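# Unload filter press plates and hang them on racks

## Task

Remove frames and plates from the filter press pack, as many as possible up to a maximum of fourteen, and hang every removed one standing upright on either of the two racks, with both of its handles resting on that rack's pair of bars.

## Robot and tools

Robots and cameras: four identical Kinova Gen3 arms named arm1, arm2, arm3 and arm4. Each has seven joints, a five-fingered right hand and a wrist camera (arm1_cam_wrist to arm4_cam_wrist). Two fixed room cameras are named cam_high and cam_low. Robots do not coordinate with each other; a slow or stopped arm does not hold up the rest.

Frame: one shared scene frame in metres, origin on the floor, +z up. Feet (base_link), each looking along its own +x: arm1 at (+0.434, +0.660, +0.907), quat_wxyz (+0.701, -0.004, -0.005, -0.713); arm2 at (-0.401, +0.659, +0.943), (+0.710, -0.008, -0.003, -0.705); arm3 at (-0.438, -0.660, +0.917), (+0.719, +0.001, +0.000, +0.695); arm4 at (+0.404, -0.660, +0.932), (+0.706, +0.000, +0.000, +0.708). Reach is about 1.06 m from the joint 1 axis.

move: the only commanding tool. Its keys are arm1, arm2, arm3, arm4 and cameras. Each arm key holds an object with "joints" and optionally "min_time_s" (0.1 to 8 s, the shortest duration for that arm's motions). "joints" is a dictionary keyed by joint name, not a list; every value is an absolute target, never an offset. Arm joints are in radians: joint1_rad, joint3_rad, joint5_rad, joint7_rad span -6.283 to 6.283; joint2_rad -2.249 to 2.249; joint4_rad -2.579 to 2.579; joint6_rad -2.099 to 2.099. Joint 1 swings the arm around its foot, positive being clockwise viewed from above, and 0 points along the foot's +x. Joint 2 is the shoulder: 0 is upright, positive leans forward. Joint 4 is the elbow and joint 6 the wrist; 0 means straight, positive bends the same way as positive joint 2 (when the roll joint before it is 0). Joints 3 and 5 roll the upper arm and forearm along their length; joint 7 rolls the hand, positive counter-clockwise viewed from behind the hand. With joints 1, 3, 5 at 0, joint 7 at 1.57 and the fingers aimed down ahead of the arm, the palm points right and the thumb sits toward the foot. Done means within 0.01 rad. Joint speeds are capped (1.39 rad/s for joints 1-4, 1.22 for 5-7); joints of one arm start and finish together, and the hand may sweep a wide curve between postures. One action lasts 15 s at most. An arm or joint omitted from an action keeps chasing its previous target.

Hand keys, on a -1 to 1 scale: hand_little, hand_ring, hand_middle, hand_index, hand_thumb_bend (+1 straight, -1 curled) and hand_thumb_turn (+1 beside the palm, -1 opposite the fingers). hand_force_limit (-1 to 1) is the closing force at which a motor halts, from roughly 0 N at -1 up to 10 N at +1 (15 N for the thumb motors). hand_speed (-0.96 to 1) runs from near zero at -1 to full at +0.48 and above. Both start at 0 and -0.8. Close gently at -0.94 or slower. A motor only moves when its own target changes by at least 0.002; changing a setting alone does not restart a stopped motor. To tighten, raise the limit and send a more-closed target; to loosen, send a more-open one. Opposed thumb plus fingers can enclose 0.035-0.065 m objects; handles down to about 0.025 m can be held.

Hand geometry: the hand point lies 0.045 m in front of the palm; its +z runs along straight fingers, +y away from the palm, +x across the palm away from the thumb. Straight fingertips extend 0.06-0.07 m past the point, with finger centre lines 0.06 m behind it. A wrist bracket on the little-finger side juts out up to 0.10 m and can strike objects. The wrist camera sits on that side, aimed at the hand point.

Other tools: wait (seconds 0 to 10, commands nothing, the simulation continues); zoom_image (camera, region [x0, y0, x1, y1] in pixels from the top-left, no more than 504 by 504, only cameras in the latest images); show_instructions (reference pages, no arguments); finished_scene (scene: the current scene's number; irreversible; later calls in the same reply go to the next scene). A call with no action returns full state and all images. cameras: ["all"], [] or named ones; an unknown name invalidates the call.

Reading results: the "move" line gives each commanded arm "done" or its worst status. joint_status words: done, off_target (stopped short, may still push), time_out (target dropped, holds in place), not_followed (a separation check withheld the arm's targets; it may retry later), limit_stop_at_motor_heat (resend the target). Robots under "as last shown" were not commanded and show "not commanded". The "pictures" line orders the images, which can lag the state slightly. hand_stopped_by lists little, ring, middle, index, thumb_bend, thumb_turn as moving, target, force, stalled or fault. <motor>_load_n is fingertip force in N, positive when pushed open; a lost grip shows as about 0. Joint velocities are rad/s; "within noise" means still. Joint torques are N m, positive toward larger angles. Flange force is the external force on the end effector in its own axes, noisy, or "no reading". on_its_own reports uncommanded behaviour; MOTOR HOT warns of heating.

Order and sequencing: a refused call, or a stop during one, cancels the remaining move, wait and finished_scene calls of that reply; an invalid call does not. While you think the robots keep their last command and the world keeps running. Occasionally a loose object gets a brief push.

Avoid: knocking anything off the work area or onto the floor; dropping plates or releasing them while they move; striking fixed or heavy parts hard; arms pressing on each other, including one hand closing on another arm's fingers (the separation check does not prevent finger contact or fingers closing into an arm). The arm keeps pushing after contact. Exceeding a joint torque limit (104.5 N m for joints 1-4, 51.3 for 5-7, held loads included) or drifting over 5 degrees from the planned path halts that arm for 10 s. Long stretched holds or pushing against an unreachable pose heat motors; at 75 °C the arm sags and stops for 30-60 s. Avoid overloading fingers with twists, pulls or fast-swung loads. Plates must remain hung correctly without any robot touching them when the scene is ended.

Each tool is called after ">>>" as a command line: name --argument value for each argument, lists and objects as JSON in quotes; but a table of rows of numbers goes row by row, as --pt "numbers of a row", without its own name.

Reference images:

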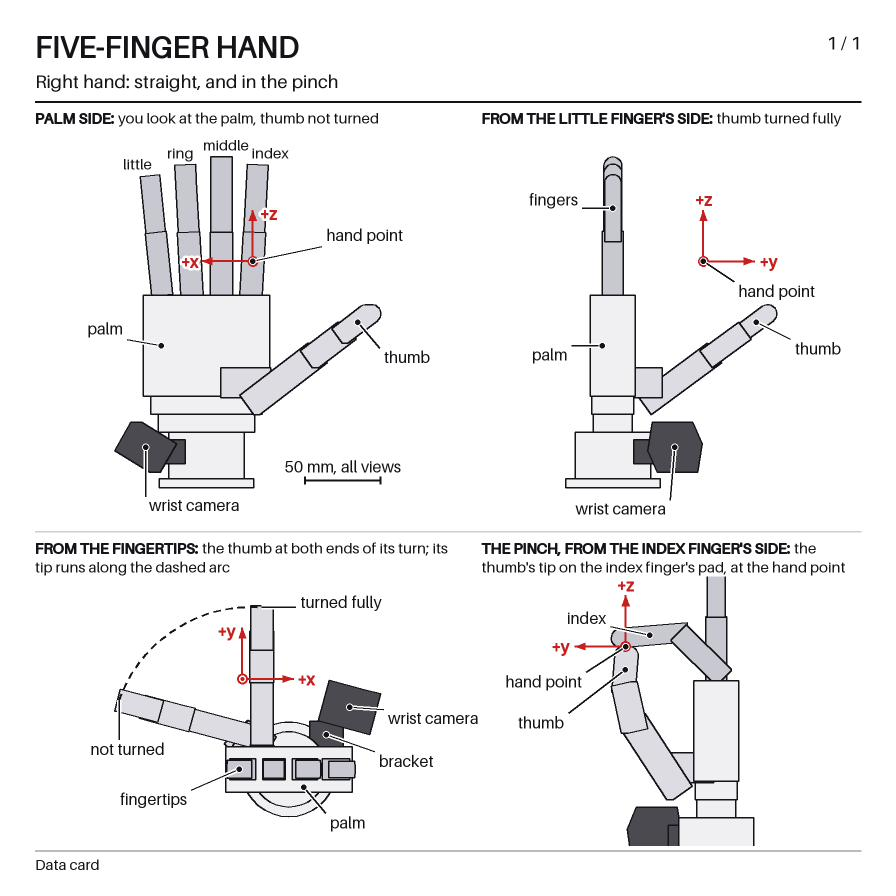

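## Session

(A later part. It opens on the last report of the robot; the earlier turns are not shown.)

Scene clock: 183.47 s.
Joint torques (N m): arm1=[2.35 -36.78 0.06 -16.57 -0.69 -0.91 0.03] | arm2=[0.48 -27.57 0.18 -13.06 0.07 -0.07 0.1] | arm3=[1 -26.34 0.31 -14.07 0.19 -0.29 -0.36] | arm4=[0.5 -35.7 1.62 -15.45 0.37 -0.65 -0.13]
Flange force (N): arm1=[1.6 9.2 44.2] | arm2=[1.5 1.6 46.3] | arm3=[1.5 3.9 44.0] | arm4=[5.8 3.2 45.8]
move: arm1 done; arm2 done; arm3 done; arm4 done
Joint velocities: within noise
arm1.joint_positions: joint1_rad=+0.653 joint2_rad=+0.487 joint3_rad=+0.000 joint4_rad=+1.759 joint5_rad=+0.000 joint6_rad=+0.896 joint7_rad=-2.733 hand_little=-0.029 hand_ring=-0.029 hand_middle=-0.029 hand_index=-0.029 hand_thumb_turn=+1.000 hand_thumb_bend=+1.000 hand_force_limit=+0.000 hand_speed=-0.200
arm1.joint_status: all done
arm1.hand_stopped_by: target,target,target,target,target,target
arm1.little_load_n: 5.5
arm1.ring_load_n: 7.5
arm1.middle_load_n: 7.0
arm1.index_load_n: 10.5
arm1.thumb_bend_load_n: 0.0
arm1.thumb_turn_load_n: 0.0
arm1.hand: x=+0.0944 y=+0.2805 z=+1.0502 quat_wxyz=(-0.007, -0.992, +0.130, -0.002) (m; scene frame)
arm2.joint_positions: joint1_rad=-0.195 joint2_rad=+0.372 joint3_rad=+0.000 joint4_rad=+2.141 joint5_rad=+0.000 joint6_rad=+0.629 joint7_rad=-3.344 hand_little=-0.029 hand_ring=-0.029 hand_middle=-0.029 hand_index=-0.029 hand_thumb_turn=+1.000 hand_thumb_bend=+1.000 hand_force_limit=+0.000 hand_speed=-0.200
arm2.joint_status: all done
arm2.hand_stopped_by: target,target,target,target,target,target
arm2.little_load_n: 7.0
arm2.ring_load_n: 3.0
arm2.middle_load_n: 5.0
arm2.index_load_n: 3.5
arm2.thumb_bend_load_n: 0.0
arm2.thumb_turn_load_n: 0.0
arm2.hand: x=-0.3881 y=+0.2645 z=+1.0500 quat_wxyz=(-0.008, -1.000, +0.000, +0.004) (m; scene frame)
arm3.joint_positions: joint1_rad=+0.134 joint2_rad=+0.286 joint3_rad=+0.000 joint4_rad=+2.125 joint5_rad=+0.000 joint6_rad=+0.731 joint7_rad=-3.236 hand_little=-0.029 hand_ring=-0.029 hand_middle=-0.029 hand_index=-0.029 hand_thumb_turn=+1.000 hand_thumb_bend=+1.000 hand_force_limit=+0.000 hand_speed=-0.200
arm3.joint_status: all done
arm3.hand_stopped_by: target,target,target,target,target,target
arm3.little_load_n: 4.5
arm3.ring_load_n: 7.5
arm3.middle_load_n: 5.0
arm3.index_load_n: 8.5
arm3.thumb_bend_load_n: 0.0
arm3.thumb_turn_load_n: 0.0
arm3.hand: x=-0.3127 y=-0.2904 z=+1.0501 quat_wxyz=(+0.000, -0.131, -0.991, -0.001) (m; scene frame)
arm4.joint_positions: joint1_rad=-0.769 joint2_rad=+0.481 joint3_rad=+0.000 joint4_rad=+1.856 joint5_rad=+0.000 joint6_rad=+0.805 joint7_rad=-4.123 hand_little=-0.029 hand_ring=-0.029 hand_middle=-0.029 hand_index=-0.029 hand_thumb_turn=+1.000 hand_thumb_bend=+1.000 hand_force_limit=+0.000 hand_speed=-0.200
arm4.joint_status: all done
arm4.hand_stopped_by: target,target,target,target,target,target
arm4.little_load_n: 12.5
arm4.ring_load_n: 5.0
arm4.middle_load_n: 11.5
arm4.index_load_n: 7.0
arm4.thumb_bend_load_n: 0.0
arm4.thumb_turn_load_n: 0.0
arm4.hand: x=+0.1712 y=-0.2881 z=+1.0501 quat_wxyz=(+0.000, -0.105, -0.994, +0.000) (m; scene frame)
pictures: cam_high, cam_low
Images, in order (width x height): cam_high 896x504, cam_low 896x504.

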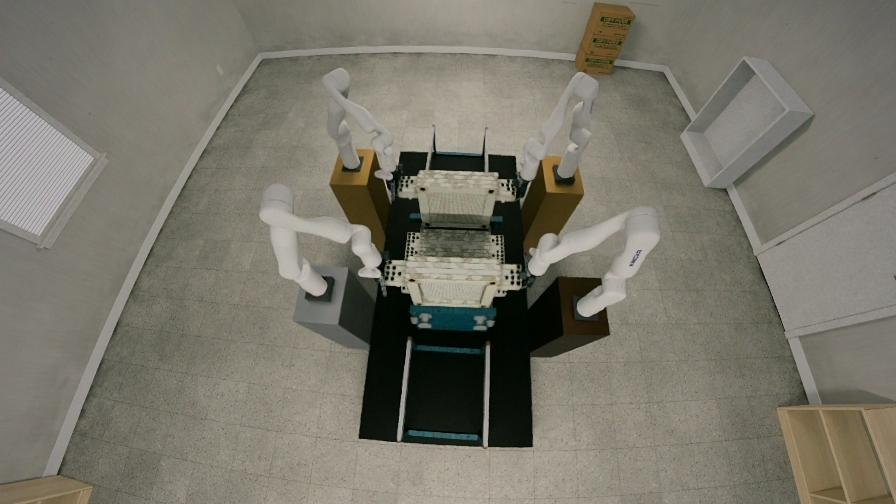

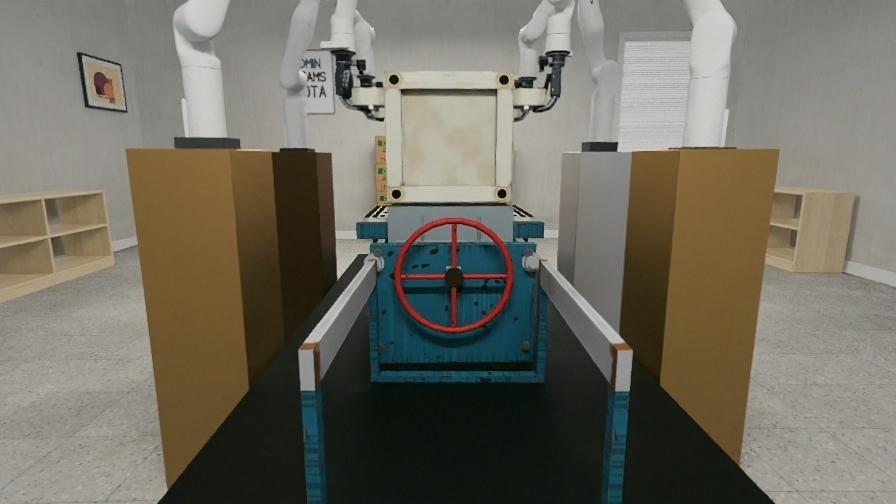

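>>> move --arm1 '{"joints":{"joint1_rad":0.432,"joint2_rad":0.290,"joint4_rad":1.883,"joint6_rad":0.968,"joint7_rad":-2.954},"min_time_s":1.6}' --arm2 '{"joints":{"joint1_rad":-0.194,"joint2_rad":0.2675,"joint4_rad":2.069,"joint6_rad":0.805,"joint7_rad":-3.343},"min_time_s":1.2}' --arm3 '{"joints":{"joint1_rad":0.134,"joint2_rad":0.1935,"joint4_rad":2.040,"joint6_rad":0.908,"joint7_rad":-3.236},"min_time_s":1.2}' --arm4 '{"joints":{"joint1_rad":-0.555,"joint2_rad":0.2785,"joint4_rad":1.979,"joint6_rad":0.884,"joint7_rad":-3.909},"min_time_s":1.6}' --cameras '["arm1_cam_wrist","arm4_cam_wrist"]'

>>> move --arm1 '{"joints":{"joint1_rad":0.109,"joint2_rad":0.2015,"joint4_rad":2.007,"joint6_rad":0.933,"joint7_rad":-3.277},"min_time_s":1.5}' --arm2 '{"joints":{"joint1_rad":0.126,"joint2_rad":0.269,"joint4_rad":2.071,"joint6_rad":0.802,"joint7_rad":-3.022},"min_time_s":1.5}' --arm3 '{"joints":{"joint1_rad":-0.198,"joint2_rad":0.1865,"joint4_rad":2.049,"joint6_rad":0.906,"joint7_rad":-3.568},"min_time_s":1.5}' --arm4 '{"joints":{"joint1_rad":-0.227,"joint2_rad":0.2005,"joint4_rad":2.090,"joint6_rad":0.851,"joint7_rad":-3.581},"min_time_s":1.5}' --cameras '["all"]'

Scene clock: 202.03 s.
Joint torques (N m): arm1=[2.68 -30.65 0.47 -17.06 -0.21 -0.67 -0.06] | arm2=[0.31 -27.33 0.13 -17.66 0.22 -1.04 0.16] | arm3=[0.71 -26.2 -0.07 -18.52 0.18 -1.25 -0.34] | arm4=[0.41 -29.97 1.05 -16.24 0.02 -0.56 -0.1]
Flange force (N): arm1=[4.0 9.0 43.0] | arm2=[0.7 -0.8 46.4] | arm3=[0.2 1.0 44.4] | arm4=[5.9 5.3 45.2]
move: arm1 done; arm2 done; arm3 done; arm4 done
Joint velocities: within noise
arm1.joint_positions: joint1_rad=+0.432 joint2_rad=+0.290 joint3_rad=+0.000 joint4_rad=+1.883 joint5_rad=+0.000 joint6_rad=+0.968 joint7_rad=-2.954 hand_little=-0.029 hand_ring=-0.029 hand_middle=-0.029 hand_index=-0.029 hand_thumb_turn=+1.000 hand_thumb_bend=+1.000 hand_force_limit=+0.000 hand_speed=-0.200
arm1.joint_status: all done
arm1.hand_stopped_by: target,target,target,target,target,target
arm1.little_load_n: 6.0
arm1.ring_load_n: 8.0
arm1.middle_load_n: 6.5
arm1.index_load_n: 10.0
arm1.thumb_bend_load_n: 0.0
arm1.thumb_turn_load_n: 0.0
arm1.hand: x=+0.2013 y=+0.2813 z=+1.1000 quat_wxyz=(-0.007, -0.992, +0.130, -0.002) (m; scene frame)
arm2.joint_positions: joint1_rad=-0.194 joint2_rad=+0.268 joint3_rad=+0.000 joint4_rad=+2.069 joint5_rad=+0.000 joint6_rad=+0.805 joint7_rad=-3.343 hand_little=-0.029 hand_ring=-0.029 hand_middle=-0.029 hand_index=-0.029 hand_thumb_turn=+1.000 hand_thumb_bend=+1.000 hand_force_limit=+0.000 hand_speed=-0.200
arm2.joint_status: all done
arm2.hand_stopped_by: target,target,target,target,target,target
arm2.little_load_n: 7.5
arm2.ring_load_n: 3.0
arm2.middle_load_n: 5.0
arm2.index_load_n: 3.5
arm2.thumb_bend_load_n: 0.0
arm2.thumb_turn_load_n: 0.0
arm2.hand: x=-0.3880 y=+0.2651 z=+1.1001 quat_wxyz=(-0.008, -1.000, +0.000, +0.004) (m; scene frame)
arm3.joint_positions: joint1_rad=+0.134 joint2_rad=+0.194 joint3_rad=+0.000 joint4_rad=+2.040 joint5_rad=+0.000 joint6_rad=+0.908 joint7_rad=-3.236 hand_little=-0.029 hand_ring=-0.029 hand_middle=-0.029 hand_index=-0.029 hand_thumb_turn=+1.000 hand_thumb_bend=+1.000 hand_force_limit=+0.000 hand_speed=-0.200
arm3.joint_status: all done
arm3.hand_stopped_by: target,target,target,target,target,target
arm3.little_load_n: 5.0
arm3.ring_load_n: 8.0
arm3.middle_load_n: 5.0
arm3.index_load_n: 9.0
arm3.thumb_bend_load_n: 0.0
arm3.thumb_turn_load_n: 0.0
arm3.hand: x=-0.3126 y=-0.2903 z=+1.1002 quat_wxyz=(+0.000, -0.131, -0.991, -0.001) (m; scene frame)
arm4.joint_positions: joint1_rad=-0.555 joint2_rad=+0.279 joint3_rad=+0.000 joint4_rad=+1.979 joint5_rad=+0.000 joint6_rad=+0.884 joint7_rad=-3.909 hand_little=-0.029 hand_ring=-0.029 hand_middle=-0.029 hand_index=-0.029 hand_thumb_turn=+1.000 hand_thumb_bend=+1.000 hand_force_limit=+0.000 hand_speed=-0.200
arm4.joint_status: all done
arm4.hand_stopped_by: target,target,target,target,target,target
arm4.little_load_n: 14.0
arm4.ring_load_n: 5.5
arm4.middle_load_n: 10.5
arm4.index_load_n: 7.0
arm4.thumb_bend_load_n: 0.0
arm4.thumb_turn_load_n: -0.5
arm4.hand: x=+0.2782 y=-0.2897 z=+1.1001 quat_wxyz=(+0.000, -0.105, -0.994, +0.000) (m; scene frame)
pictures: arm1_cam_wrist, arm4_cam_wrist
Images, in order (width x height): arm1_cam_wrist 672x504, arm4_cam_wrist 672x504.

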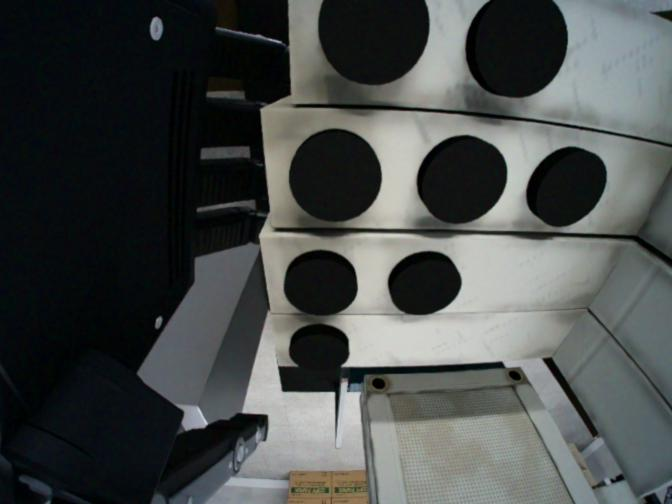

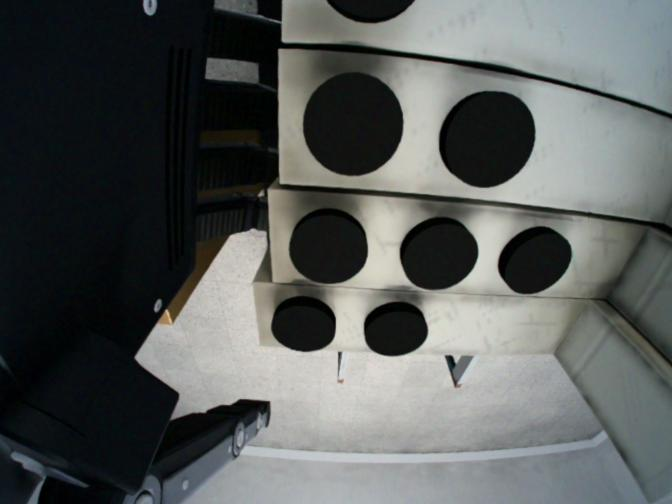

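Scene clock: 203.87 s.
Joint torques (N m): arm1=[2.61 -26.78 0.38 -17.22 0.24 -1.09 -0.06] | arm2=[0.46 -26.94 -0.08 -16.05 -0.19 0.05 0.13] | arm3=[0.75 -25.42 0.06 -16.69 0.56 0 -0.36] | arm4=[0.68 -26.98 0.99 -16.56 -0.21 -1.16 -0.05]
Flange force (N): arm1=[6.2 5.4 42.5] | arm2=[0.8 2.3 47.0] | arm3=[1.7 3.8 44.6] | arm4=[4.4 5.4 45.2]
move: arm1 done; arm2 done; arm3 done; arm4 done
Joint velocities: within noise
arm1.joint_positions: joint1_rad=+0.109 joint2_rad=+0.202 joint3_rad=+0.000 joint4_rad=+2.007 joint5_rad=+0.000 joint6_rad=+0.933 joint7_rad=-3.277 hand_little=-0.029 hand_ring=-0.029 hand_middle=-0.029 hand_index=-0.029 hand_thumb_turn=+1.000 hand_thumb_bend=+1.000 hand_force_limit=+0.000 hand_speed=-0.200
arm1.joint_status: all done
arm1.hand_stopped_by: target,target,target,target,target,target
arm1.little_load_n: 6.5
arm1.ring_load_n: 9.0
arm1.middle_load_n: 7.0
arm1.index_load_n: 9.5
arm1.thumb_bend_load_n: 0.0
arm1.thumb_turn_load_n: 0.0
arm1.hand: x=+0.3214 y=+0.2816 z=+1.1001 quat_wxyz=(-0.007, -0.992, +0.130, -0.002) (m; scene frame)
arm2.joint_positions: joint1_rad=+0.126 joint2_rad=+0.269 joint3_rad=+0.000 joint4_rad=+2.071 joint5_rad=+0.000 joint6_rad=+0.802 joint7_rad=-3.022 hand_little=-0.029 hand_ring=-0.029 hand_middle=-0.029 hand_index=-0.029 hand_thumb_turn=+1.000 hand_thumb_bend=+1.000 hand_force_limit=+0.000 hand_speed=-0.200
arm2.joint_status: all done
arm2.hand_stopped_by: target,target,target,target,target,target
arm2.little_load_n: 6.5
arm2.ring_load_n: 3.0
arm2.middle_load_n: 5.0
arm2.index_load_n: 3.5
arm2.thumb_bend_load_n: 0.0
arm2.thumb_turn_load_n: 0.0
arm2.hand: x=-0.4957 y=+0.2688 z=+1.0999 quat_wxyz=(-0.008, -1.000, +0.000, +0.004) (m; scene frame)
arm3.joint_positions: joint1_rad=-0.198 joint2_rad=+0.186 joint3_rad=+0.000 joint4_rad=+2.049 joint5_rad=+0.000 joint6_rad=+0.906 joint7_rad=-3.568 hand_little=-0.029 hand_ring=-0.029 hand_middle=-0.029 hand_index=-0.029 hand_thumb_turn=+1.000 hand_thumb_bend=+1.000 hand_force_limit=+0.000 hand_speed=-0.200
arm3.joint_status: all done
arm3.hand_stopped_by: target,target,target,target,target,target
arm3.little_load_n: 4.5
arm3.ring_load_n: 7.0
arm3.middle_load_n: 5.0
arm3.index_load_n: 9.5
arm3.thumb_bend_load_n: 0.0
arm3.thumb_turn_load_n: 0.5
arm3.hand: x=-0.4207 y=-0.2850 z=+1.1003 quat_wxyz=(+0.001, -0.131, -0.991, -0.001) (m; scene frame)
arm4.joint_positions: joint1_rad=-0.227 joint2_rad=+0.200 joint3_rad=+0.000 joint4_rad=+2.090 joint5_rad=+0.000 joint6_rad=+0.851 joint7_rad=-3.581 hand_little=-0.029 hand_ring=-0.029 hand_middle=-0.029 hand_index=-0.029 hand_thumb_turn=+1.000 hand_thumb_bend=+1.000 hand_force_limit=+0.000 hand_speed=-0.200
arm4.joint_status: all done
arm4.hand_stopped_by: target,target,target,target,target,target
arm4.little_load_n: 17.5
arm4.ring_load_n: 5.0
arm4.middle_load_n: 10.5
arm4.index_load_n: 6.5
arm4.thumb_bend_load_n: 0.0
arm4.thumb_turn_load_n: 0.0
arm4.hand: x=+0.3983 y=-0.2899 z=+1.1000 quat_wxyz=(+0.000, -0.105, -0.994, +0.000) (m; scene frame)
pictures: arm1_cam_wrist, arm2_cam_wrist, arm3_cam_wrist, arm4_cam_wrist, cam_high, cam_low
Images, in order (width x height): arm1_cam_wrist 672x504, arm2_cam_wrist 672x504, arm3_cam_wrist 672x504, arm4_cam_wrist 672x504, cam_high 896x504, cam_low 896x504.

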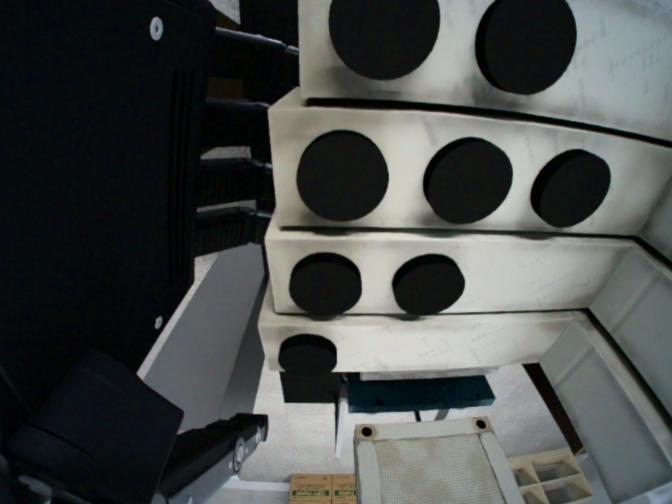

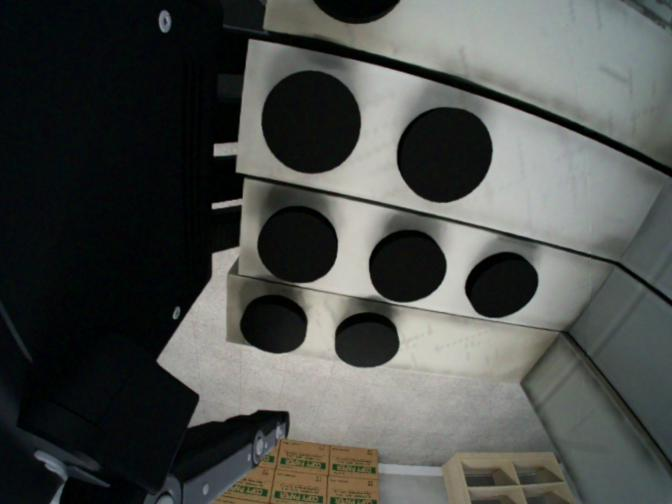

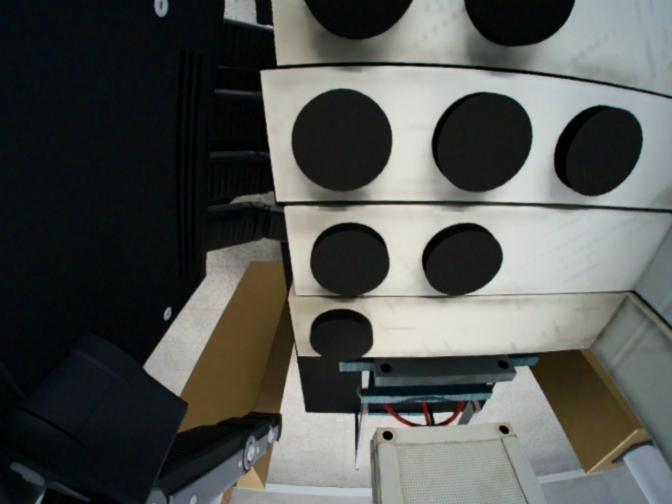

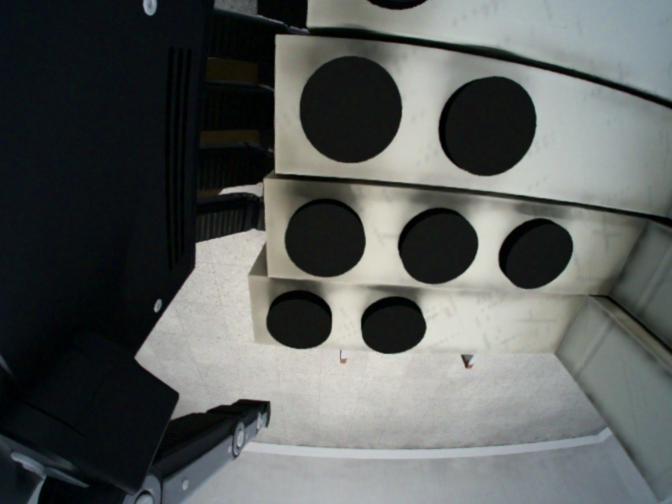

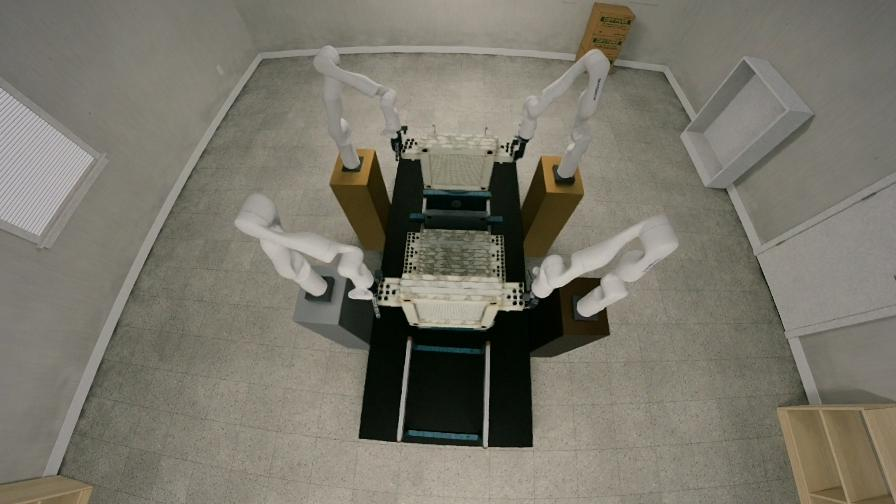

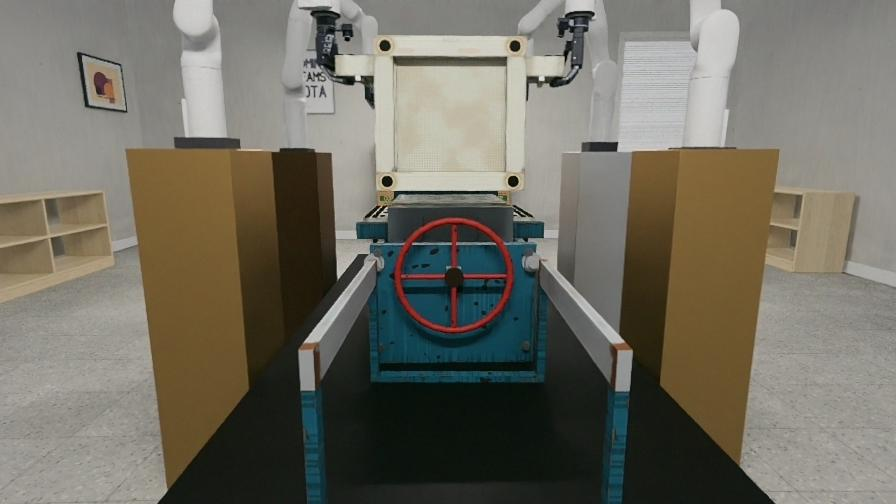

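>>> move --arm1 '{"joints":{"joint1_rad":-0.119,"joint2_rad":0.1875,"joint4_rad":2.0255,"joint6_rad":0.929,"joint7_rad":-3.506},"min_time_s":1.4}' --arm2 '{"joints":{"joint1_rad":0.323,"joint2_rad":0.3085,"joint4_rad":2.012,"joint6_rad":0.821,"joint7_rad":-2.8255},"min_time_s":1.4}' --arm3 '{"joints":{"joint1_rad":-0.402,"joint2_rad":0.2145,"joint4_rad":2.0115,"joint6_rad":0.916,"joint7_rad":-3.771},"min_time_s":1.4}' --arm4 '{"joints":{"joint1_rad":0.010,"joint2_rad":0.195,"joint4_rad":2.097,"joint6_rad":0.8495,"joint7_rad":-3.344},"min_time_s":1.4}' --cameras '["arm4_cam_wrist","arm2_cam_wrist"]'

Scene clock: 213.07 s.
Joint torques (N m): arm1=[2.5 -25.91 0.2 -16.36 0.41 -0.73 -0.06] | arm2=[0.47 -28.84 -0.05 -17.62 -0.37 -0.76 0] | arm3=[0.52 -26.56 -0.04 -17.93 0.85 -0.66 -0.27] | arm4=[0.95 -26.65 1.13 -15.96 -0.38 -0.84 -0.07]
Flange force (N): arm1=[7.2 5.3 41.8] | arm2=[1.1 -0.1 46.4] | arm3=[0.7 1.3 44.3] | arm4=[3.9 7.3 45.1]
move: arm1 done; arm2 done; arm3 done; arm4 done
Joint velocities: within noise
arm1.joint_positions: joint1_rad=-0.119 joint2_rad=+0.187 joint3_rad=+0.000 joint4_rad=+2.025 joint5_rad=+0.000 joint6_rad=+0.929 joint7_rad=-3.506 hand_little=-0.029 hand_ring=-0.029 hand_middle=-0.029 hand_index=-0.029 hand_thumb_turn=+1.000 hand_thumb_bend=+1.000 hand_force_limit=+0.000 hand_speed=-0.200
arm1.joint_status: all done
arm1.hand_stopped_by: target,target,target,target,target,target
arm1.little_load_n: 6.5
arm1.ring_load_n: 9.0
arm1.middle_load_n: 7.5
arm1.index_load_n: 9.5
arm1.thumb_bend_load_n: 0.0
arm1.thumb_turn_load_n: 0.0
arm1.hand: x=+0.3972 y=+0.2819 z=+1.1002 quat_wxyz=(-0.006, -0.991, +0.130, -0.002) (m; scene frame)
arm2.joint_positions: joint1_rad=+0.323 joint2_rad=+0.309 joint3_rad=+0.000 joint4_rad=+2.012 joint5_rad=+0.000 joint6_rad=+0.821 joint7_rad=-2.826 hand_little=-0.029 hand_ring=-0.029 hand_middle=-0.029 hand_index=-0.029 hand_thumb_turn=+1.000 hand_thumb_bend=+1.000 hand_force_limit=+0.000 hand_speed=-0.200
arm2.joint_status: all done
arm2.hand_stopped_by: target,target,target,target,target,target
arm2.little_load_n: 7.0
arm2.ring_load_n: 3.0
arm2.middle_load_n: 5.0
arm2.index_load_n: 3.5
arm2.thumb_bend_load_n: 0.0
arm2.thumb_turn_load_n: 0.0
arm2.hand: x=-0.5659 y=+0.2686 z=+1.1002 quat_wxyz=(-0.008, -1.000, +0.000, +0.004) (m; scene frame)
arm3.joint_positions: joint1_rad=-0.402 joint2_rad=+0.214 joint3_rad=+0.000 joint4_rad=+2.011 joint5_rad=+0.000 joint6_rad=+0.916 joint7_rad=-3.771 hand_little=-0.029 hand_ring=-0.029 hand_middle=-0.029 hand_index=-0.029 hand_thumb_turn=+1.000 hand_thumb_bend=+1.000 hand_force_limit=+0.000 hand_speed=-0.200
arm3.joint_status: all done
arm3.hand_stopped_by: target,target,target,target,target,target
arm3.little_load_n: 4.5
arm3.ring_load_n: 7.5
arm3.middle_load_n: 4.5
arm3.index_load_n: 9.5
arm3.thumb_bend_load_n: 0.0
arm3.thumb_turn_load_n: 0.0
arm3.hand: x=-0.4908 y=-0.2852 z=+1.1004 quat_wxyz=(+0.000, -0.130, -0.991, -0.001) (m; scene frame)
arm4.joint_positions: joint1_rad=+0.010 joint2_rad=+0.195 joint3_rad=+0.000 joint4_rad=+2.097 joint5_rad=+0.000 joint6_rad=+0.849 joint7_rad=-3.344 hand_little=-0.029 hand_ring=-0.029 hand_middle=-0.029 hand_index=-0.029 hand_thumb_turn=+1.000 hand_thumb_bend=+1.000 hand_force_limit=+0.000 hand_speed=-0.200
arm4.joint_status: all done
arm4.hand_stopped_by: target,target,target,target,target,target
arm4.little_load_n: 17.5
arm4.ring_load_n: 5.0
arm4.middle_load_n: 10.0
arm4.index_load_n: 6.5
arm4.thumb_bend_load_n: 0.0
arm4.thumb_turn_load_n: 0.0
arm4.hand: x=+0.4742 y=-0.2900 z=+1.1001 quat_wxyz=(+0.000, -0.105, -0.994, +0.000) (m; scene frame)
pictures: arm2_cam_wrist, arm4_cam_wrist
Images, in order (width x height): arm2_cam_wrist 672x504, arm4_cam_wrist 672x504.

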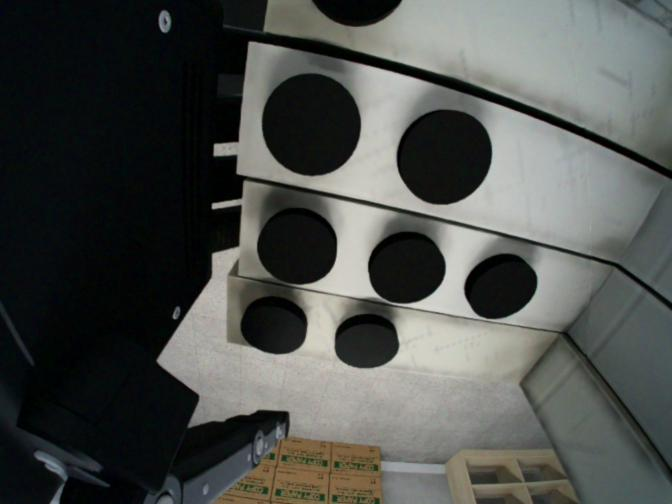

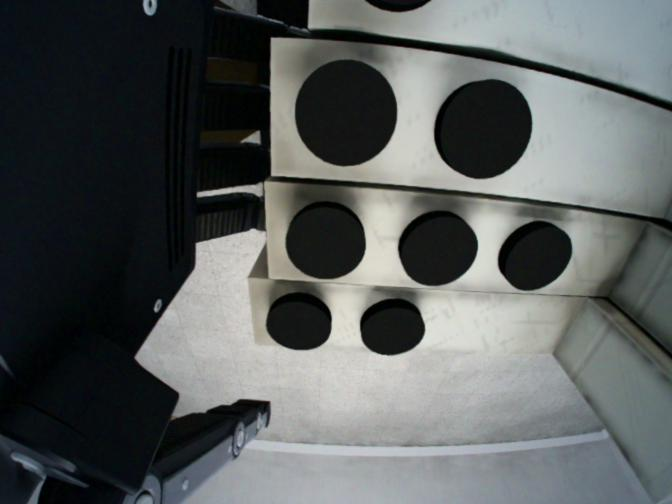

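>>> move --arm1 '{"joints":{"joint1_rad":-0.341,"joint2_rad":0.210,"joint4_rad":1.9955,"joint6_rad":0.936,"joint7_rad":-3.7275},"min_time_s":1.3}' --arm2 '{"joints":{"joint1_rad":0.496,"joint2_rad":0.370,"joint4_rad":1.916,"joint6_rad":0.856,"joint7_rad":-2.653},"min_time_s":1.3}' --arm3 '{"joints":{"joint1_rad":-0.5805,"joint2_rad":0.2695,"joint4_rad":1.9345,"joint6_rad":0.937,"joint7_rad":-3.950},"min_time_s":1.3}' --arm4 '{"joints":{"joint1_rad":0.2425,"joint2_rad":0.226,"joint4_rad":2.0545,"joint6_rad":0.861,"joint7_rad":-3.111},"min_time_s":1.3}'

>>> move --arm1 '{"joints":{"joint1_rad":-0.537,"joint2_rad":0.265,"joint4_rad":1.919,"joint6_rad":0.9575,"joint7_rad":-3.9235},"min_time_s":1.3}' --arm2 '{"joints":{"joint1_rad":0.6405,"joint2_rad":0.449,"joint4_rad":1.7845,"joint6_rad":0.908,"joint7_rad":-2.508},"min_time_s":1.3}' --arm3 '{"joints":{"joint1_rad":-0.729,"joint2_rad":0.345,"joint4_rad":1.821,"joint6_rad":0.975,"joint7_rad":-4.098},"min_time_s":1.3}' --arm4 '{"joints":{"joint1_rad":0.4485,"joint2_rad":0.288,"joint4_rad":1.965,"joint6_rad":0.889,"joint7_rad":-2.905},"min_time_s":1.3}' --cameras '["all"]'

Scene clock: 215.80 s.
Joint torques (N m): arm1=[2.6 -26.86 0.46 -16.86 0.71 -0.75 -0.06] | arm2=[0.89 -31.23 0.42 -16.75 -0.22 0.16 0.13] | arm3=[0.09 -28.39 -0.32 -16.8 0.59 0.34 -0.31] | arm4=[0.9 -27.98 1.14 -16.54 -0.69 -1.11 -0.06]
Flange force (N): arm1=[7.9 2.6 42.5] | arm2=[1.2 2.9 46.6] | arm3=[1.7 3.7 44.3] | arm4=[2.1 7.1 44.9]
move: arm1 done; arm2 done; arm3 done; arm4 done
Joint velocities: within noise
arm1.joint_positions: joint1_rad=-0.341 joint2_rad=+0.210 joint3_rad=+0.000 joint4_rad=+1.996 joint5_rad=+0.000 joint6_rad=+0.936 joint7_rad=-3.727 hand_little=-0.029 hand_ring=-0.029 hand_middle=-0.029 hand_index=-0.029 hand_thumb_turn=+1.000 hand_thumb_bend=+1.000 hand_force_limit=+0.000 hand_speed=-0.200
arm1.joint_status: all done
arm1.hand_stopped_by: target,target,target,target,target,target
arm1.little_load_n: 6.5
arm1.ring_load_n: 9.5
arm1.middle_load_n: 7.5
arm1.index_load_n: 9.5
arm1.thumb_bend_load_n: 0.0
arm1.thumb_turn_load_n: 0.0
arm1.hand: x=+0.4734 y=+0.2817 z=+1.1003 quat_wxyz=(-0.007, -0.991, +0.130, -0.002) (m; scene frame)
arm2.joint_positions: joint1_rad=+0.496 joint2_rad=+0.370 joint3_rad=+0.000 joint4_rad=+1.916 joint5_rad=+0.000 joint6_rad=+0.856 joint7_rad=-2.653 hand_little=-0.029 hand_ring=-0.029 hand_middle=-0.029 hand_index=-0.029 hand_thumb_turn=+1.000 hand_thumb_bend=+1.000 hand_force_limit=+0.000 hand_speed=-0.200
arm2.joint_status: all done
arm2.hand_stopped_by: target,target,target,target,target,target
arm2.little_load_n: 6.5
arm2.ring_load_n: 3.0
arm2.middle_load_n: 5.0
arm2.index_load_n: 3.5
arm2.thumb_bend_load_n: 0.0
arm2.thumb_turn_load_n: 0.0
arm2.hand: x=-0.6359 y=+0.2690 z=+1.1002 quat_wxyz=(-0.008, -1.000, +0.000, +0.004) (m; scene frame)
arm3.joint_positions: joint1_rad=-0.580 joint2_rad=+0.269 joint3_rad=+0.000 joint4_rad=+1.934 joint5_rad=+0.000 joint6_rad=+0.937 joint7_rad=-3.950 hand_little=-0.029 hand_ring=-0.029 hand_middle=-0.029 hand_index=-0.029 hand_thumb_turn=+1.000 hand_thumb_bend=+1.000 hand_force_limit=+0.000 hand_speed=-0.200
arm3.joint_status: all done
arm3.hand_stopped_by: target,target,target,target,target,target
arm3.little_load_n: 4.5
arm3.ring_load_n: 7.0
arm3.middle_load_n: 4.5
arm3.index_load_n: 9.5
arm3.thumb_bend_load_n: 0.0
arm3.thumb_turn_load_n: 0.0
arm3.hand: x=-0.5609 y=-0.2848 z=+1.1005 quat_wxyz=(+0.001, -0.131, -0.991, -0.001) (m; scene frame)
arm4.joint_positions: joint1_rad=+0.243 joint2_rad=+0.226 joint3_rad=+0.000 joint4_rad=+2.054 joint5_rad=+0.000 joint6_rad=+0.861 joint7_rad=-3.111 hand_little=-0.029 hand_ring=-0.029 hand_middle=-0.029 hand_index=-0.029 hand_thumb_turn=+1.000 hand_thumb_bend=+1.000 hand_force_limit=+0.000 hand_speed=-0.200
arm4.joint_status: all done
arm4.hand_stopped_by: target,target,target,target,target,target
arm4.little_load_n: 17.5
arm4.ring_load_n: 5.0
arm4.middle_load_n: 10.0
arm4.index_load_n: 6.5
arm4.thumb_bend_load_n: 0.0
arm4.thumb_turn_load_n: 0.0
arm4.hand: x=+0.5502 y=-0.2901 z=+1.1001 quat_wxyz=(+0.000, -0.105, -0.995, +0.000) (m; scene frame)
pictures: none

Scene clock: 217.43 s.
Joint torques (N m): arm1=[2.39 -29.25 0.44 -17.31 0.73 -0.83 -0.06] | arm2=[0.08 -34.56 -0.49 -18.3 -0.86 -0.32 0.14] | arm3=[0.67 -31.33 0.41 -18.02 1.31 -0.05 -0.31] | arm4=[1.17 -30.84 1.38 -17.49 -0.64 -1.3 -0.05]
Flange force (N): arm1=[7.7 1.4 42.7] | arm2=[0.7 0.1 45.9] | arm3=[1.4 0.6 43.9] | arm4=[1.4 6.6 45.4]
move: arm1 done; arm2 done; arm3 done; arm4 done
Joint velocities: within noise
arm1.joint_positions: joint1_rad=-0.537 joint2_rad=+0.265 joint3_rad=+0.000 joint4_rad=+1.919 joint5_rad=+0.000 joint6_rad=+0.958 joint7_rad=-3.924 hand_little=-0.029 hand_ring=-0.029 hand_middle=-0.029 hand_index=-0.029 hand_thumb_turn=+1.000 hand_thumb_bend=+1.000 hand_force_limit=+0.000 hand_speed=-0.200
arm1.joint_status: all done
arm1.hand_stopped_by: target,target,target,target,target,target
arm1.little_load_n: 7.5
arm1.ring_load_n: 9.5
arm1.middle_load_n: 7.5
arm1.index_load_n: 8.5
arm1.thumb_bend_load_n: 0.0
arm1.thumb_turn_load_n: 0.0
arm1.hand: x=+0.5493 y=+0.2817 z=+1.1005 quat_wxyz=(-0.007, -0.991, +0.130, -0.002) (m; scene frame)
arm2.joint_positions: joint1_rad=+0.641 joint2_rad=+0.449 joint3_rad=+0.000 joint4_rad=+1.784 joint5_rad=+0.000 joint6_rad=+0.908 joint7_rad=-2.508 hand_little=-0.029 hand_ring=-0.029 hand_middle=-0.029 hand_index=-0.029 hand_thumb_turn=+1.000 hand_thumb_bend=+1.000 hand_force_limit=+0.000 hand_speed=-0.200
arm2.joint_status: all done
arm2.hand_stopped_by: target,target,target,target,target,target
arm2.little_load_n: 7.5
arm2.ring_load_n: 2.5
arm2.middle_load_n: 5.0
arm2.index_load_n: 3.5
arm2.thumb_bend_load_n: 0.0
arm2.thumb_turn_load_n: -0.5
arm2.hand: x=-0.7059 y=+0.2688 z=+1.1003 quat_wxyz=(-0.008, -1.000, +0.000, +0.004) (m; scene frame)
arm3.joint_positions: joint1_rad=-0.729 joint2_rad=+0.345 joint3_rad=+0.000 joint4_rad=+1.821 joint5_rad=+0.000 joint6_rad=+0.975 joint7_rad=-4.098 hand_little=-0.029 hand_ring=-0.029 hand_middle=-0.029 hand_index=-0.029 hand_thumb_turn=+1.000 hand_thumb_bend=+1.000 hand_force_limit=+0.000 hand_speed=-0.200
arm3.joint_status: all done
arm3.hand_stopped_by: target,target,target,target,target,target
arm3.little_load_n: 4.0
arm3.ring_load_n: 7.0
arm3.middle_load_n: 5.0
arm3.index_load_n: 10.0
arm3.thumb_bend_load_n: 0.0
arm3.thumb_turn_load_n: 0.0
arm3.hand: x=-0.6310 y=-0.2848 z=+1.1007 quat_wxyz=(+0.001, -0.130, -0.991, -0.001) (m; scene frame)
arm4.joint_positions: joint1_rad=+0.449 joint2_rad=+0.288 joint3_rad=+0.000 joint4_rad=+1.965 joint5_rad=+0.000 joint6_rad=+0.889 joint7_rad=-2.905 hand_little=-0.029 hand_ring=-0.029 hand_middle=-0.029 hand_index=-0.029 hand_thumb_turn=+1.000 hand_thumb_bend=+1.000 hand_force_limit=+0.000 hand_speed=-0.200
arm4.joint_status: all done
arm4.hand_stopped_by: target,target,target,target,target,target
arm4.little_load_n: 17.5
arm4.ring_load_n: 5.5
arm4.middle_load_n: 10.0
arm4.index_load_n: 7.0
arm4.thumb_bend_load_n: 0.0
arm4.thumb_turn_load_n: 0.0
arm4.hand: x=+0.6261 y=-0.2903 z=+1.1001 quat_wxyz=(+0.000, -0.105, -0.995, +0.000) (m; scene frame)
pictures: arm1_cam_wrist, arm2_cam_wrist, arm3_cam_wrist, arm4_cam_wrist, cam_high, cam_low
Images, in order (width x height): arm1_cam_wrist 672x504, arm2_cam_wrist 672x504, arm3_cam_wrist 672x504, arm4_cam_wrist 672x504, cam_high 896x504, cam_low 896x504.

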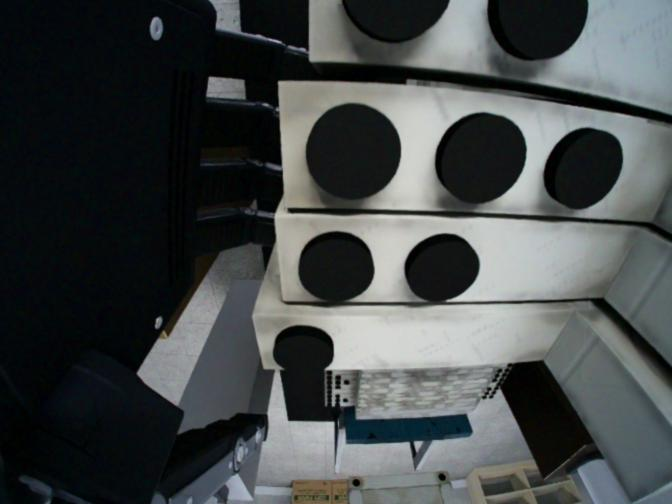

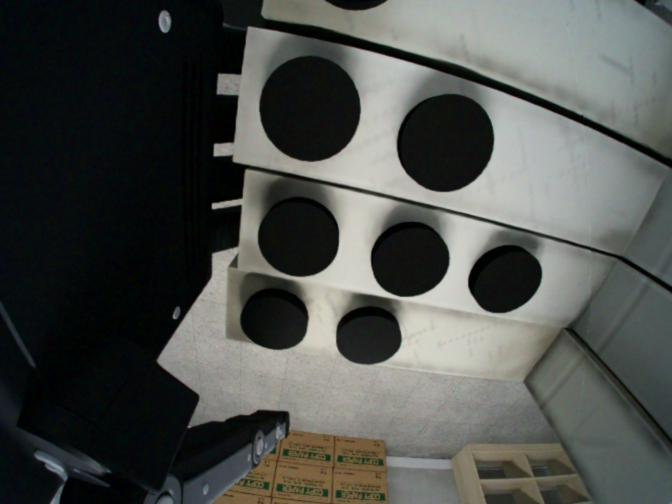

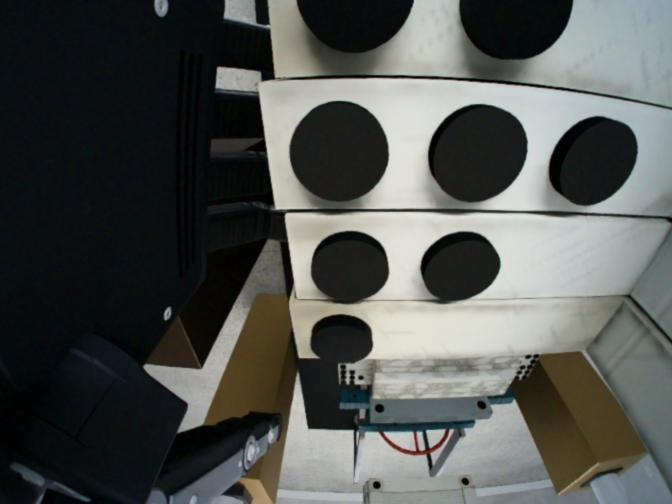

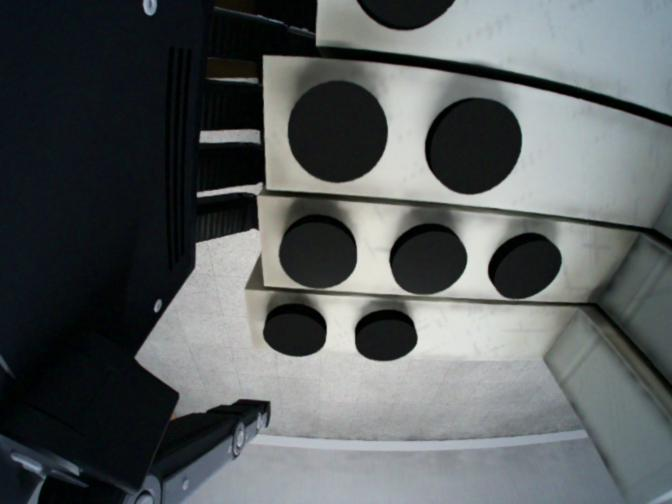

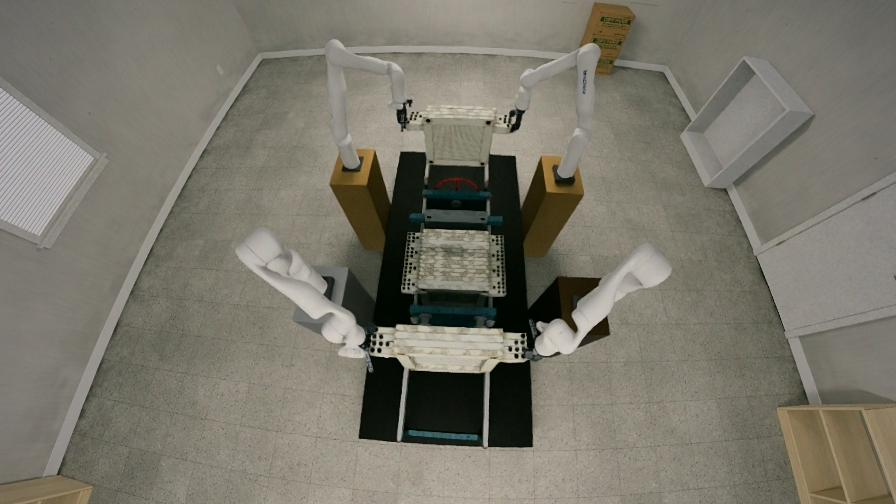

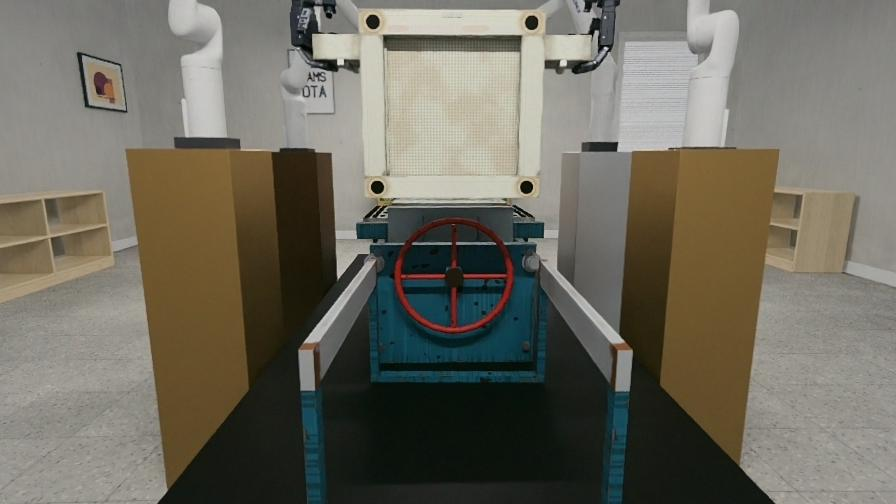

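>>> move --arm1 '{"joints":{"joint1_rad":-0.662,"joint2_rad":0.3235,"joint4_rad":1.833,"joint6_rad":0.985,"joint7_rad":-4.048},"min_time_s":1.5}' --arm4 '{"joints":{"joint1_rad":0.580,"joint2_rad":0.350,"joint4_rad":1.870,"joint6_rad":0.9215,"joint7_rad":-2.774},"min_time_s":1.5}' --cameras '["arm1_cam_wrist","arm4_cam_wrist","cam_high","cam_low"]'

>>> zoom_image --camera "cam_low" --region '[280, 0, 640, 230]'

>>> zoom_image --camera "cam_low" --region '[280, 230, 640, 420]'

>>> zoom_image --camera "cam_high" --region '[340, 300, 560, 460]'

Scene clock: 222.57 s.
Joint torques (N m): arm1=[2.44 -31.78 0.67 -18.33 0.9 -1.14 -0.01] | arm2=[0.53 -34.68 0.12 -18.35 -0.52 -0.26 0.06] | arm3=[0.17 -31.33 -0.01 -18.13 0.9 0 -0.28] | arm4=[1.13 -33.63 1.21 -18.55 -0.94 -1.68 -0.12]
Flange force (N): arm1=[6.8 -0.6 43.1] | arm2=[1.4 0.6 46.4] | arm3=[0.4 1.2 44.3] | arm4=[0.4 5.5 45.3]
move: arm1 done; arm4 done
Joint velocities: within noise
arm1.joint_positions: joint1_rad=-0.662 joint2_rad=+0.324 joint3_rad=+0.000 joint4_rad=+1.833 joint5_rad=+0.000 joint6_rad=+0.985 joint7_rad=-4.048 hand_little=-0.029 hand_ring=-0.029 hand_middle=-0.029 hand_index=-0.029 hand_thumb_turn=+1.000 hand_thumb_bend=+1.000 hand_force_limit=+0.000 hand_speed=-0.200
arm1.joint_status: all done
arm1.hand_stopped_by: target,target,target,target,target,target
arm1.little_load_n: 7.5
arm1.ring_load_n: 9.5
arm1.middle_load_n: 7.0
arm1.index_load_n: 9.0
arm1.thumb_bend_load_n: 0.0
arm1.thumb_turn_load_n: 0.0
arm1.hand: x=+0.6064 y=+0.2816 z=+1.1006 quat_wxyz=(-0.007, -0.991, +0.130, -0.002) (m; scene frame)
arm2, arm3: as last shown
arm2.joint_positions: joint1_rad=+0.641 joint2_rad=+0.449 joint3_rad=+0.000 joint4_rad=+1.785 joint5_rad=+0.000 joint6_rad=+0.908 joint7_rad=-2.508 hand_little=-0.029 hand_ring=-0.029 hand_middle=-0.029 hand_index=-0.029 hand_thumb_turn=+1.000 hand_thumb_bend=+1.000 hand_force_limit=+0.000 hand_speed=-0.200
arm2.little_load_n: 6.5
arm2.thumb_turn_load_n: 0.0
arm2.hand: x=-0.7059 y=+0.2688 z=+1.1002 quat_wxyz=(-0.008, -1.000, +0.000, +0.004) (m; scene frame)
arm3.little_load_n: 4.5
arm3.index_load_n: 9.5
arm3.thumb_bend_load_n: -0.5
arm3.hand: x=-0.6310 y=-0.2849 z=+1.1006 quat_wxyz=(+0.001, -0.130, -0.991, -0.001) (m; scene frame)
arm4.joint_positions: joint1_rad=+0.580 joint2_rad=+0.350 joint3_rad=+0.000 joint4_rad=+1.870 joint5_rad=+0.000 joint6_rad=+0.922 joint7_rad=-2.774 hand_little=-0.029 hand_ring=-0.029 hand_middle=-0.029 hand_index=-0.029 hand_thumb_turn=+1.000 hand_thumb_bend=+1.000 hand_force_limit=+0.000 hand_speed=-0.200
arm4.joint_status: all done
arm4.hand_stopped_by: target,target,target,target,target,target
arm4.little_load_n: 17.5
arm4.ring_load_n: 5.5
arm4.middle_load_n: 10.0
arm4.index_load_n: 7.0
arm4.thumb_bend_load_n: 0.0
arm4.thumb_turn_load_n: 0.0
arm4.hand: x=+0.6832 y=-0.2903 z=+1.1001 quat_wxyz=(+0.000, -0.105, -0.994, +0.000) (m; scene frame)
pictures: arm1_cam_wrist, arm4_cam_wrist, cam_high, cam_low
Images, in order (width x height): arm1_cam_wrist 672x504, arm4_cam_wrist 672x504, cam_high 896x504, cam_low 896x504.

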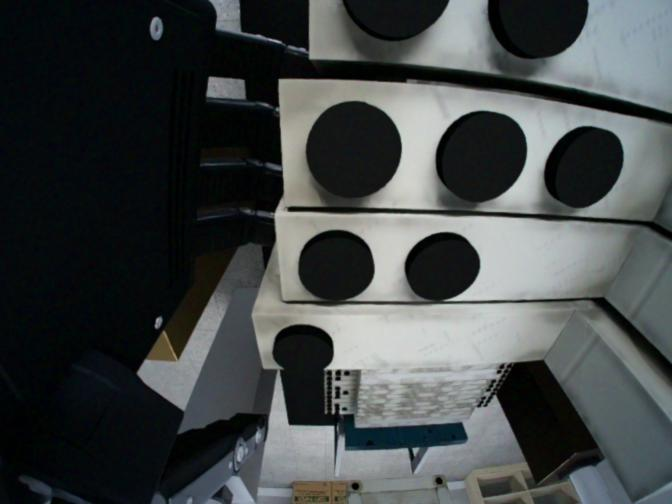

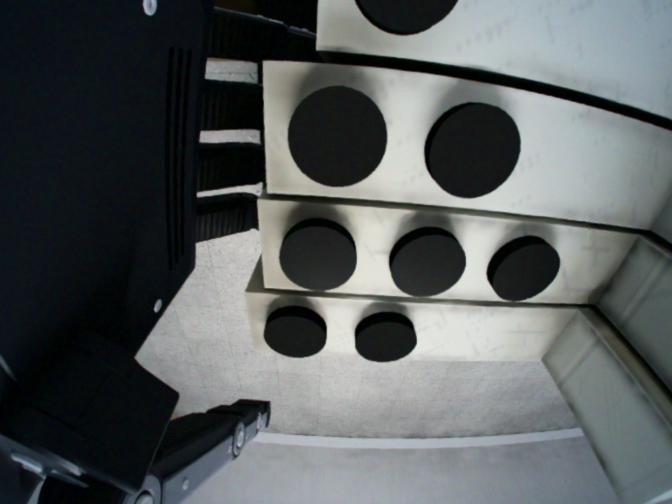

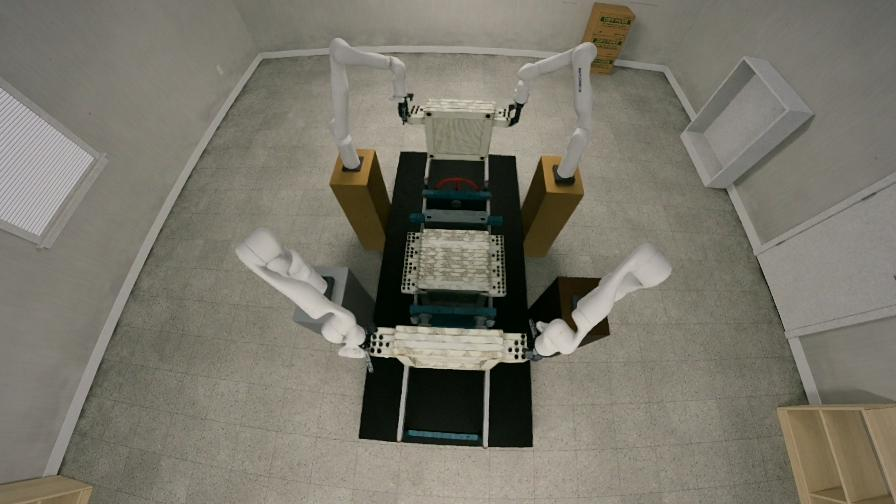

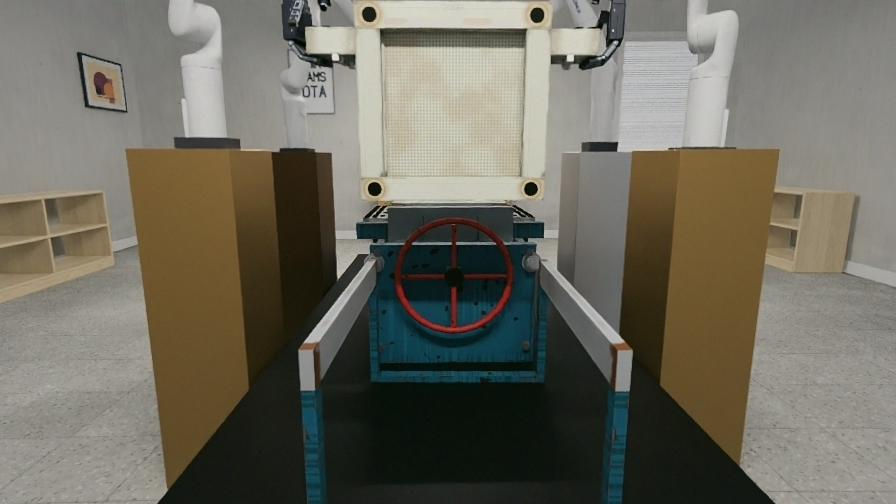

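Scaled by 1.400 from the camera's 896x504 image, which has a finer 1280x720 frame.

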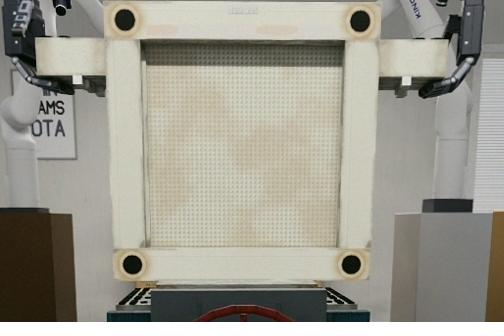

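Scaled by 1.400 from the camera's 896x504 image, which has a finer 1280x720 frame.

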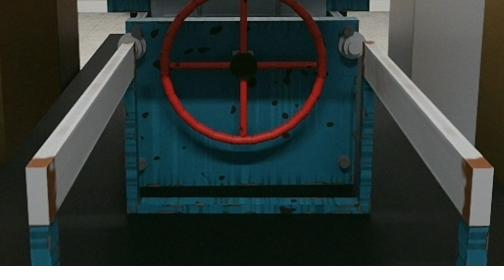

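Scaled by 2.291 from the camera's 896x504 image, which has a finer 1280x720 frame.

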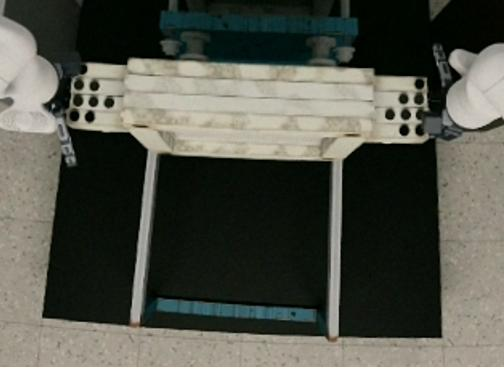

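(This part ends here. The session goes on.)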